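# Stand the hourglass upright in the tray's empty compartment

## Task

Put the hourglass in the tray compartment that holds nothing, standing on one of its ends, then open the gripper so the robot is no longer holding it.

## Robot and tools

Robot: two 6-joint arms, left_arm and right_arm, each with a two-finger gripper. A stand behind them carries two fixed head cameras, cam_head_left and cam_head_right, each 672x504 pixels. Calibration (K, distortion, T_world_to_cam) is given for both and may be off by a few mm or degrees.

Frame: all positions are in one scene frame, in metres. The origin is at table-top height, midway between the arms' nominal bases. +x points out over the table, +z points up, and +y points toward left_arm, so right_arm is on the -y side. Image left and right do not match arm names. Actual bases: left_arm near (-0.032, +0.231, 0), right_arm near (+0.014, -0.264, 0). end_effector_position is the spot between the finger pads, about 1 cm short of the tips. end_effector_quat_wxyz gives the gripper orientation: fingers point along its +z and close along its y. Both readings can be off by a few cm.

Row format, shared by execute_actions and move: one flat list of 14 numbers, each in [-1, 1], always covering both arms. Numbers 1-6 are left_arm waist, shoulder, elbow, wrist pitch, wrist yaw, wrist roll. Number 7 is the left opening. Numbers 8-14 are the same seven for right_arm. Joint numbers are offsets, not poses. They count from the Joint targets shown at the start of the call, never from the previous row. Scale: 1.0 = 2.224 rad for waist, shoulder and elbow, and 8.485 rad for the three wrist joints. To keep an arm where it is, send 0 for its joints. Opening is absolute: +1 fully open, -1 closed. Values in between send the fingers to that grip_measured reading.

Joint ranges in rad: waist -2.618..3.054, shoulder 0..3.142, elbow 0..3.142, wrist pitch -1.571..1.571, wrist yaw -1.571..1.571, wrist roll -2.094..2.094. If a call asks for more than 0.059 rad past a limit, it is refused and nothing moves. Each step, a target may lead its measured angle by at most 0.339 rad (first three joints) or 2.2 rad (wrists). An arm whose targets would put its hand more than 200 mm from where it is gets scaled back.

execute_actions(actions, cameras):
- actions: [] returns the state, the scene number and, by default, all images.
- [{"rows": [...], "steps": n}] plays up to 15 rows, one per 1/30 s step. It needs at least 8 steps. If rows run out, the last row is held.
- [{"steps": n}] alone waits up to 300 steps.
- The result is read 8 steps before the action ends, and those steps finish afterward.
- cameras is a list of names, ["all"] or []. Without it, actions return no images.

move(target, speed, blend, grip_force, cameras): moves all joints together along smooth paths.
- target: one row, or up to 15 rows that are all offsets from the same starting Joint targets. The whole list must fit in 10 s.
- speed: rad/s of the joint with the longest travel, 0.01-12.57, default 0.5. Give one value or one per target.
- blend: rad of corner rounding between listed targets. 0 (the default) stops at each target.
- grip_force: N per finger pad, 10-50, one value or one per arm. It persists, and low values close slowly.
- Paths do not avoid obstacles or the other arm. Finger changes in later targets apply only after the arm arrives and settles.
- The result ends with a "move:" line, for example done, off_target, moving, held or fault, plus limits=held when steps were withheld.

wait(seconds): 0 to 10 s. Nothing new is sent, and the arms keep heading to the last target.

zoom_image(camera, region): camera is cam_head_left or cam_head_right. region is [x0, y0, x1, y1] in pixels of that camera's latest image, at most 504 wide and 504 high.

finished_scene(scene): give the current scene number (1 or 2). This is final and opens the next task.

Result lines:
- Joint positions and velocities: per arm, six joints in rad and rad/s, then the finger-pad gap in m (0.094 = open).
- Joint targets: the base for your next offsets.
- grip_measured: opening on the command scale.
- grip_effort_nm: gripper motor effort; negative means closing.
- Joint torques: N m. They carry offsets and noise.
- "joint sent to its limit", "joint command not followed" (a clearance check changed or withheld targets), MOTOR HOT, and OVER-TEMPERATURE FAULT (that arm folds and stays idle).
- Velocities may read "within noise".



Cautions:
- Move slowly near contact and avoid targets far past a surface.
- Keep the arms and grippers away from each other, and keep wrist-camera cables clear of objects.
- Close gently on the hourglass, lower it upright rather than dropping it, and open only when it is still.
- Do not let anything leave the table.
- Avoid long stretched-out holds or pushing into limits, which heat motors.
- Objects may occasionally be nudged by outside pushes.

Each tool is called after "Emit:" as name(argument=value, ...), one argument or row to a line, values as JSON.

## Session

Emit:
execute_actions(
  actions=[],
)

Emit:
zoom_image(
  camera="cam_head_left",
  region=[190, 160, 450, 320],
)

Emit:
zoom_image(
  camera="cam_head_right",
  region=[190, 160, 450, 320],
)

Scene clock: 0.00 s of 4000.00 s.
left_arm: end_effector_position=(+0.3719, +0.2323, +0.1231) grip_measured=+1.000 grip_effort_nm=n/a end_effector_quat_wxyz=(+0.632, -0.025, +0.773, +0.040) | right_arm: end_effector_position=(+0.4195, -0.2837, +0.1062) grip_measured=+1.000 grip_effort_nm=n/a end_effector_quat_wxyz=(+0.568, +0.041, +0.822, -0.004)
Joint positions: left_arm=[-0.056 1.568 0.344 1.022 -0.165 -0.002 0.094] | right_arm=[-0.029 1.506 0.429 0.715 0.01 0.046 0.094]
Joint velocities: within noise
Joint torques (N m): no reading
Heat: left arm: 29 °C; right arm: 37 °C.
Joint targets: left_arm=[-0.056 1.566 0.346 1.008 -0.166 -0.003] | right_arm=[-0.029 1.496 0.441 0.722 0.011 0.046]

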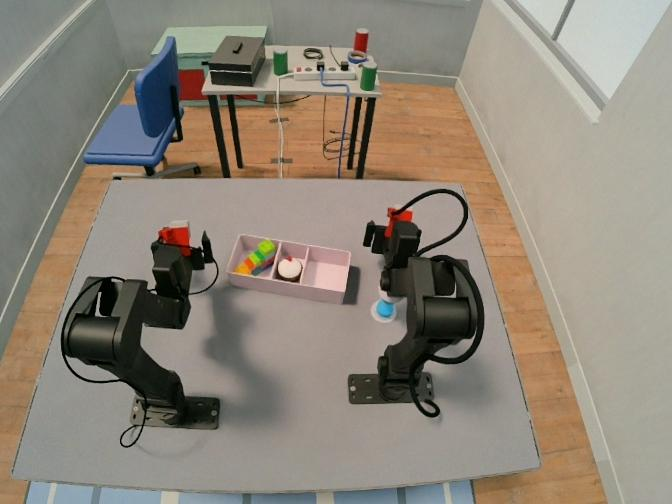

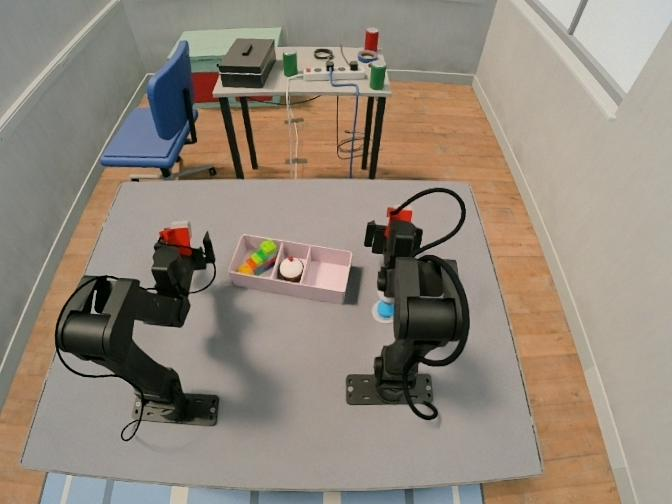

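Scaled by 1.938 from the camera's 672x504 image, which has a finer 960x720 frame.

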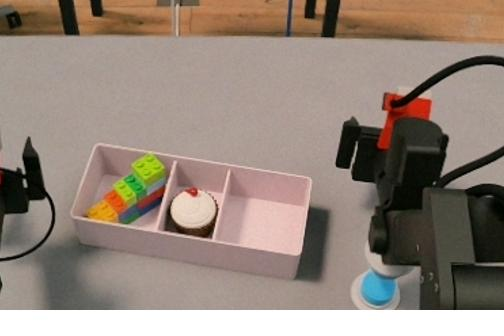

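Scaled by 1.938 from the camera's 672x504 image, which has a finer 960x720 frame.

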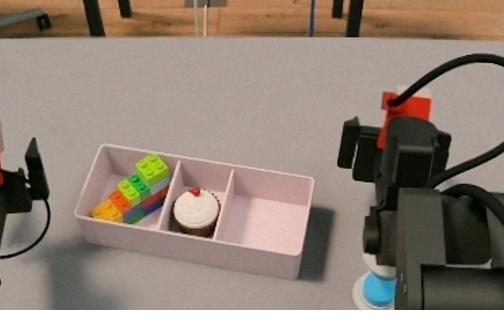

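Emit:
move(
  target=[
    [0,0,0,0,0,0,1,0.0319,-0.0432,0.4087,-0.144,-0.0013,-0.0054,1],
    [0,0,0,0,0,0,1,0.0319,-0.0513,0.3862,-0.2581,-0.0013,-0.0054,1],
  ],
  speed=0.9,
  blend=0.2,
  cameras=["all"],
)

Emit:
zoom_image(
  camera="cam_head_left",
  region=[260, 210, 430, 340],
)

Emit:
zoom_image(
  camera="cam_head_right",
  region=[260, 210, 430, 340],
)

Scene clock: 4.97 s of 4000.00 s.
left_arm: end_effector_position=(+0.3719, +0.2323, +0.1231) grip_measured=+1.000 grip_effort_nm=-0.01 end_effector_quat_wxyz=(+0.632, -0.025, +0.773, +0.040) | right_arm: end_effector_position=(+0.2434, -0.2602, +0.1639) grip_measured=+1.000 grip_effort_nm=0.03 end_effector_quat_wxyz=(+0.006, -0.005, +1.000, -0.004)
Joint positions: left_arm=[-0.056 1.568 0.344 1.022 -0.165 -0.002 0.094] | right_arm=[0.037 1.409 1.309 -1.46 0.008 0.01 0.094]
Joint torques (N m): left_arm=[-0.03 -5.9 6.13 2.34 -0.04 -0.02] | right_arm=[0.47 -5.93 4.63 0.05 -0.09 -0.15]
Heat: left arm: 31 °C; right arm: 38 °C.
Joint targets: left_arm=[-0.056 1.566 0.346 1.008 -0.166 -0.003] | right_arm=[0.043 1.382 1.300 -1.468 -0.001 0.000]
Kept back: nothing.
move: done

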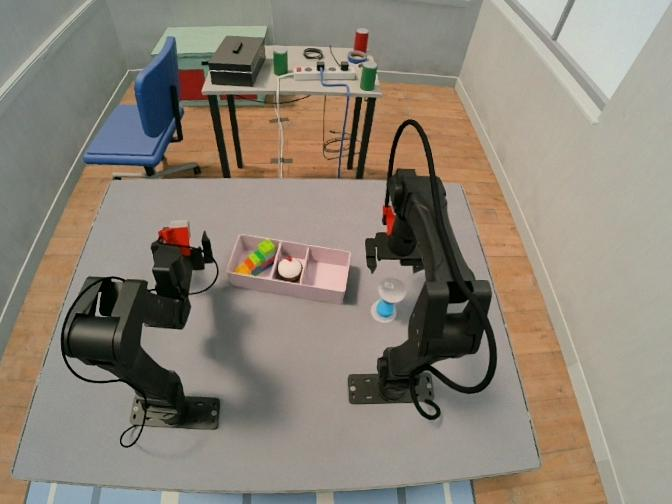

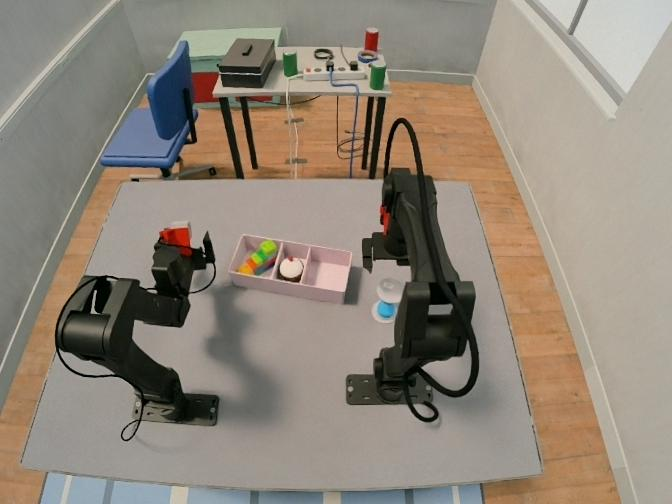

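Scaled by 2.965 from the camera's 672x504 image, which has a finer 960x720 frame.

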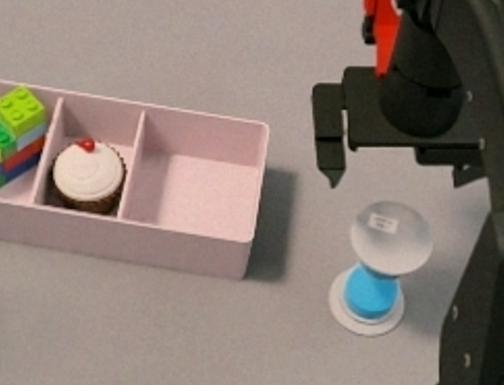

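Scaled by 2.965 from the camera's 672x504 image, which has a finer 960x720 frame.

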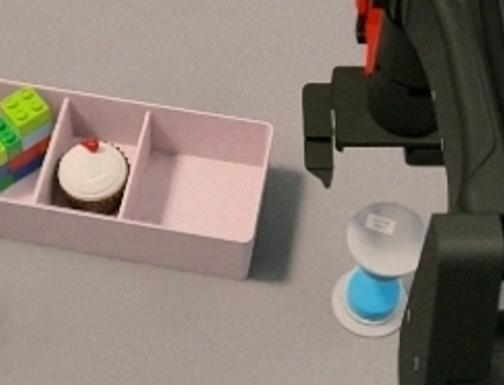

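Emit:
move(
  target=[
    [0,0,0,0,0,0,1,0,-0.0229,-0.1596,0.0369,0,0,1],
    [0,0,0,0,0,0,1,0,-0.0229,-0.1596,0.0369,0,0,0.2],
  ],
  speed=0.25,
  grip_force=25,
  cameras=["all"],
)

Emit:
zoom_image(
  camera="cam_head_left",
  region=[310, 230, 430, 350],
)

Scene clock: 10.50 s of 4000.00 s.
left_arm: end_effector_position=(+0.3719, +0.2323, +0.1231) grip_measured=+1.000 grip_effort_nm=0.00 end_effector_quat_wxyz=(+0.632, -0.025, +0.773, +0.040) | right_arm: end_effector_position=(+0.2244, -0.2606, +0.0837) grip_measured=+0.277 grip_effort_nm=-0.46 end_effector_quat_wxyz=(-0.004, -0.005, +1.000, -0.004)
Joint positions: left_arm=[-0.056 1.568 0.344 1.022 -0.165 -0.002 0.094] | right_arm=[0.037 1.358 0.949 -1.17 0.008 0.009 0.06]
Joint torques (N m): left_arm=[-0.05 -5.87 6.15 2.33 -0.03 -0.02] | right_arm=[0.47 -5.61 5.15 0.22 -0.1 -0.12]
Heat: left arm: 33 °C; right arm: 38 °C.
Joint targets: left_arm=[-0.056 1.566 0.346 1.008 -0.166 -0.003] | right_arm=[0.043 1.331 0.945 -1.155 -0.001 0.000]
Kept back: nothing.
grip_force (N): 25, 25
move: done

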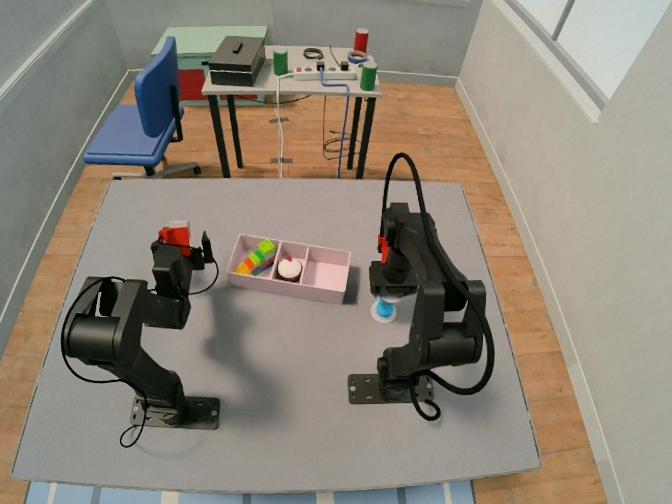

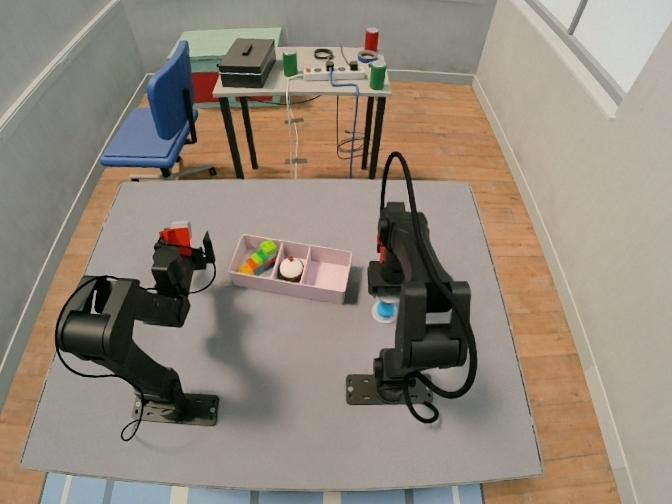

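Scaled by 4.200 from the camera's 672x504 image, which has a finer 960x720 frame.

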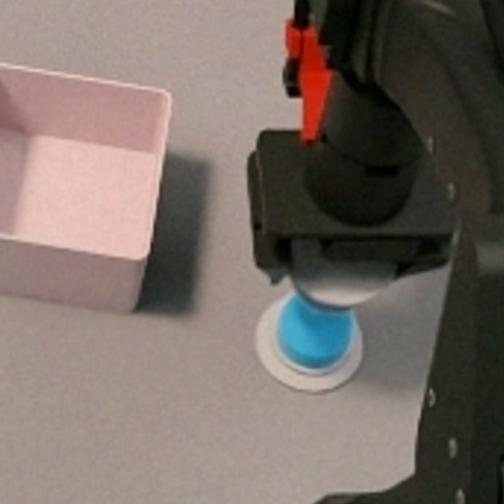

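Emit:
move(
  target=[
    [0,0,0,0,0,0,1,0,0.0121,0.1664,-0.0428,0,0,0.2],
    [0,0,0,0,0,0,1,0.1906,0.2469,0.4096,-0.0457,0,0,0.2],
  ],
  speed=[0.35,0.45],
  blend=0.03,
  cameras=["all"],
)

Emit:
zoom_image(
  camera="cam_head_left",
  region=[260, 190, 400, 330],
)

Emit:
zoom_image(
  camera="cam_head_right",
  region=[260, 190, 400, 330],
)

Scene clock: 14.60 s of 4000.00 s.
left_arm: end_effector_position=(+0.3719, +0.2323, +0.1231) grip_measured=+1.000 grip_effort_nm=-0.01 end_effector_quat_wxyz=(+0.632, -0.025, +0.773, +0.040) | right_arm: end_effector_position=(+0.3208, -0.1148, +0.1646) grip_measured=+0.273 grip_effort_nm=-0.54 end_effector_quat_wxyz=(-0.011, -0.219, +0.976, -0.004)
Joint positions: left_arm=[-0.056 1.568 0.344 1.022 -0.165 -0.002 0.094] | right_arm=[0.468 1.877 1.815 -1.533 0.003 0.009 0.06]
Joint torques (N m): left_arm=[-0.05 -5.9 6.13 2.33 -0.03 -0.02] | right_arm=[-0.2 -7.21 8.5 -0.05 -0.04 -0.13]
Heat: left arm: 33 °C; right arm: 38 °C.
Joint targets: left_arm=[-0.056 1.566 0.346 1.008 -0.166 -0.003] | right_arm=[0.467 1.880 1.856 -1.543 0.000 0.000]
Kept back: nothing.
grip_force (N): 25, 25
move: off_target (right_arm); right_arm: the elbow is farthest, 0.041 rad from its target

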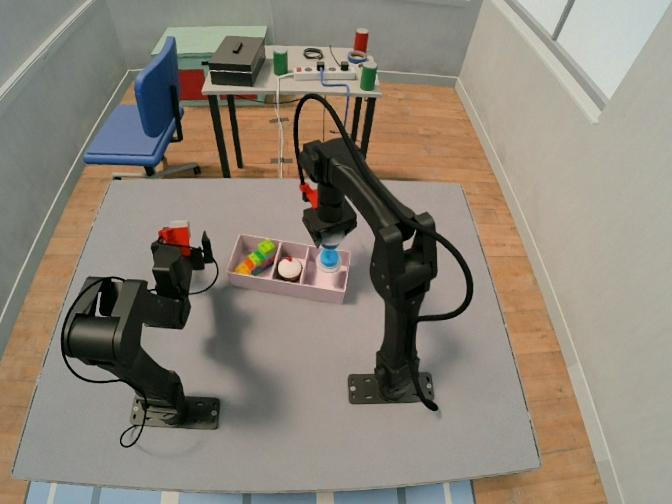

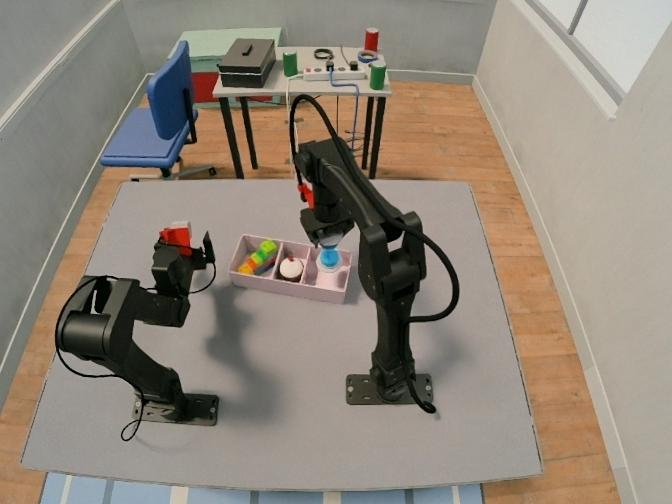

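Scaled by 3.600 from the camera's 672x504 image, which has a finer 960x720 frame.

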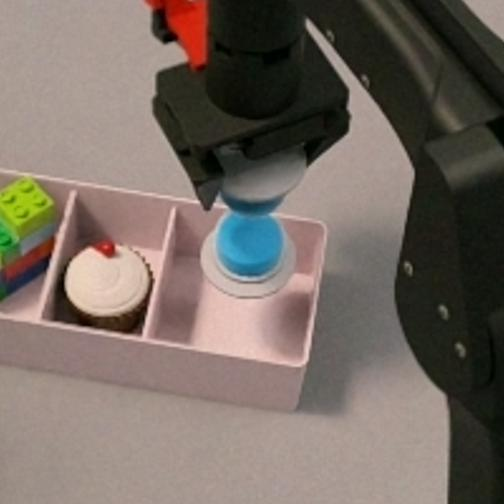

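Scaled by 3.600 from the camera's 672x504 image, which has a finer 960x720 frame.

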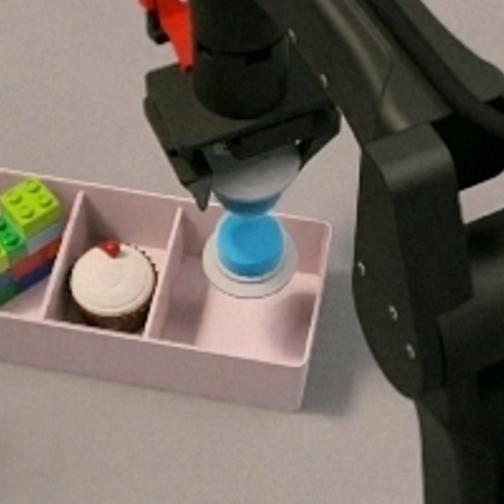

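Emit:
move(
  target=[0,0,0,0,0,0,1,0.007,-0.0202,-0.1686,0.0410,0,0,0.2],
  speed=0.2,
  cameras=["all"],
)

Emit:
zoom_image(
  camera="cam_head_left",
  region=[260, 190, 400, 330],
)

Scene clock: 17.30 s of 4000.00 s.
left_arm: end_effector_position=(+0.3719, +0.2323, +0.1231) grip_measured=+1.000 grip_effort_nm=-0.01 end_effector_quat_wxyz=(+0.632, -0.025, +0.773, +0.040) | right_arm: end_effector_position=(+0.3151, -0.1148, +0.0860) grip_measured=+0.273 grip_effort_nm=-0.54 end_effector_quat_wxyz=(-0.020, -0.223, +0.975, -0.006)
Joint positions: left_arm=[-0.056 1.568 0.344 1.022 -0.165 -0.002 0.094] | right_arm=[0.476 1.868 1.49 -1.234 0.003 0.009 0.06]
Joint torques (N m): left_arm=[-0.03 -5.9 6.13 2.33 -0.03 -0.02] | right_arm=[0.57 -10.13 4.62 0.37 -0.04 -0.12]
Heat: left arm: 34 °C; right arm: 38 °C.
Joint targets: left_arm=[-0.056 1.566 0.346 1.008 -0.166 -0.003] | right_arm=[0.482 1.835 1.481 -1.195 0.000 0.000]
Kept back: nothing.
grip_force (N): 25, 25
move: off_target (right_arm); right_arm: the wrist pitch is farthest, 0.039 rad from its target

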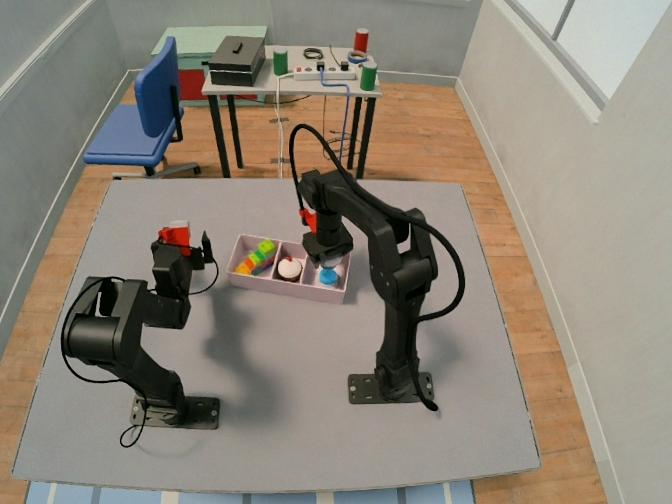

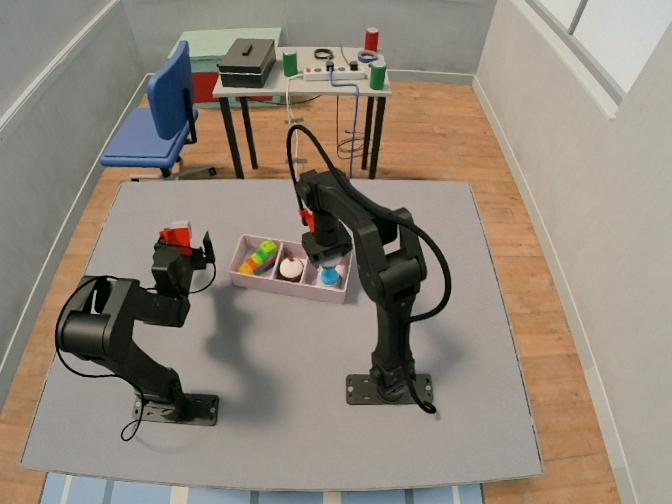

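Scaled by 3.600 from the camera's 672x504 image, which has a finer 960x720 frame.

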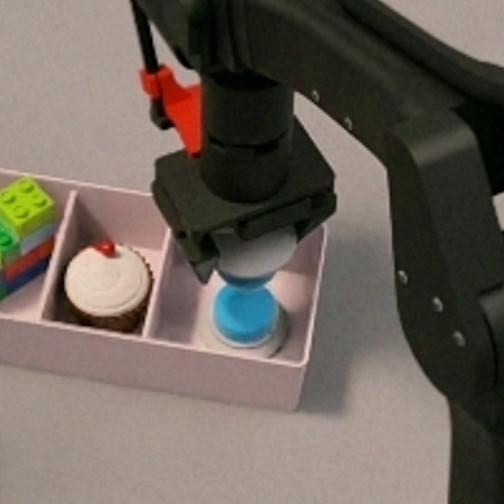

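Emit:
move(
  target=[
    [0,0,0,0,0,0,1,-0.002,0.0117,0,-0.003,0,0,0.2],
    [0,0,0,0,0,0,1,-0.002,0.0117,0,-0.003,0,0,0.65],
    [0,0,0,0,0,0,1,-0.002,0.0202,0.1686,-0.0410,0,0,0.65],
  ],
  speed=0.3,
  cameras=["all"],
)

Emit:
zoom_image(
  camera="cam_head_left",
  region=[260, 190, 400, 330],
)

Scene clock: 20.80 s of 4000.00 s.
left_arm: end_effector_position=(+0.3719, +0.2323, +0.1231) grip_measured=+1.000 grip_effort_nm=-0.01 end_effector_quat_wxyz=(+0.632, -0.025, +0.773, +0.040) | right_arm: end_effector_position=(+0.3213, -0.1117, +0.1706) grip_measured=+0.648 grip_effort_nm=0.15 end_effector_quat_wxyz=(-0.001, -0.223, +0.975, -0.002)
Joint positions: left_arm=[-0.056 1.568 0.344 1.022 -0.165 -0.002 0.094] | right_arm=[0.476 1.868 1.828 -1.534 0.003 0.009 0.077]
Joint torques (N m): left_arm=[-0.05 -5.91 6.13 2.34 -0.03 -0.02] | right_arm=[0.27 -6.39 7.43 -0.01 -0.04 -0.12]
Heat: left arm: 34 °C; right arm: 38 °C.
Joint targets: left_arm=[-0.056 1.566 0.346 1.008 -0.166 -0.003] | right_arm=[0.478 1.880 1.856 -1.542 0.000 0.000]
Kept back: nothing.
grip_force (N): 25, 25
move: done

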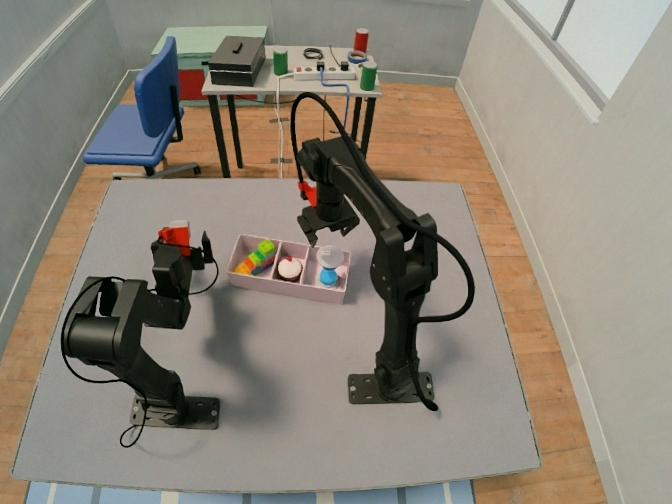

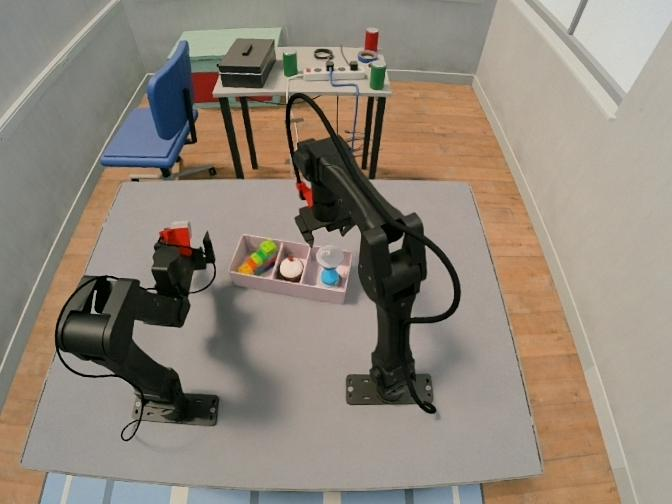

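Scaled by 3.600 from the camera's 672x504 image, which has a finer 960x720 frame.

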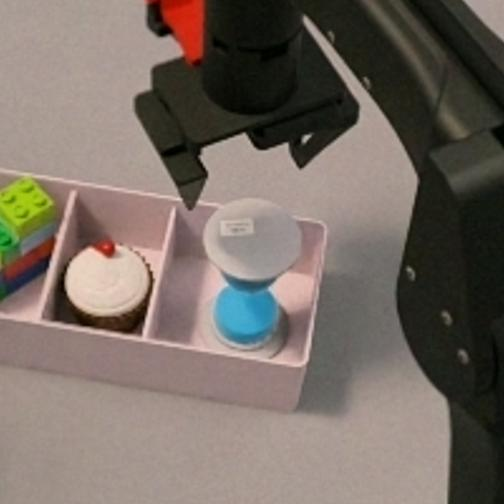

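Emit:
finished_scene(
  scene=2,
)

The scene is finished: the task was done.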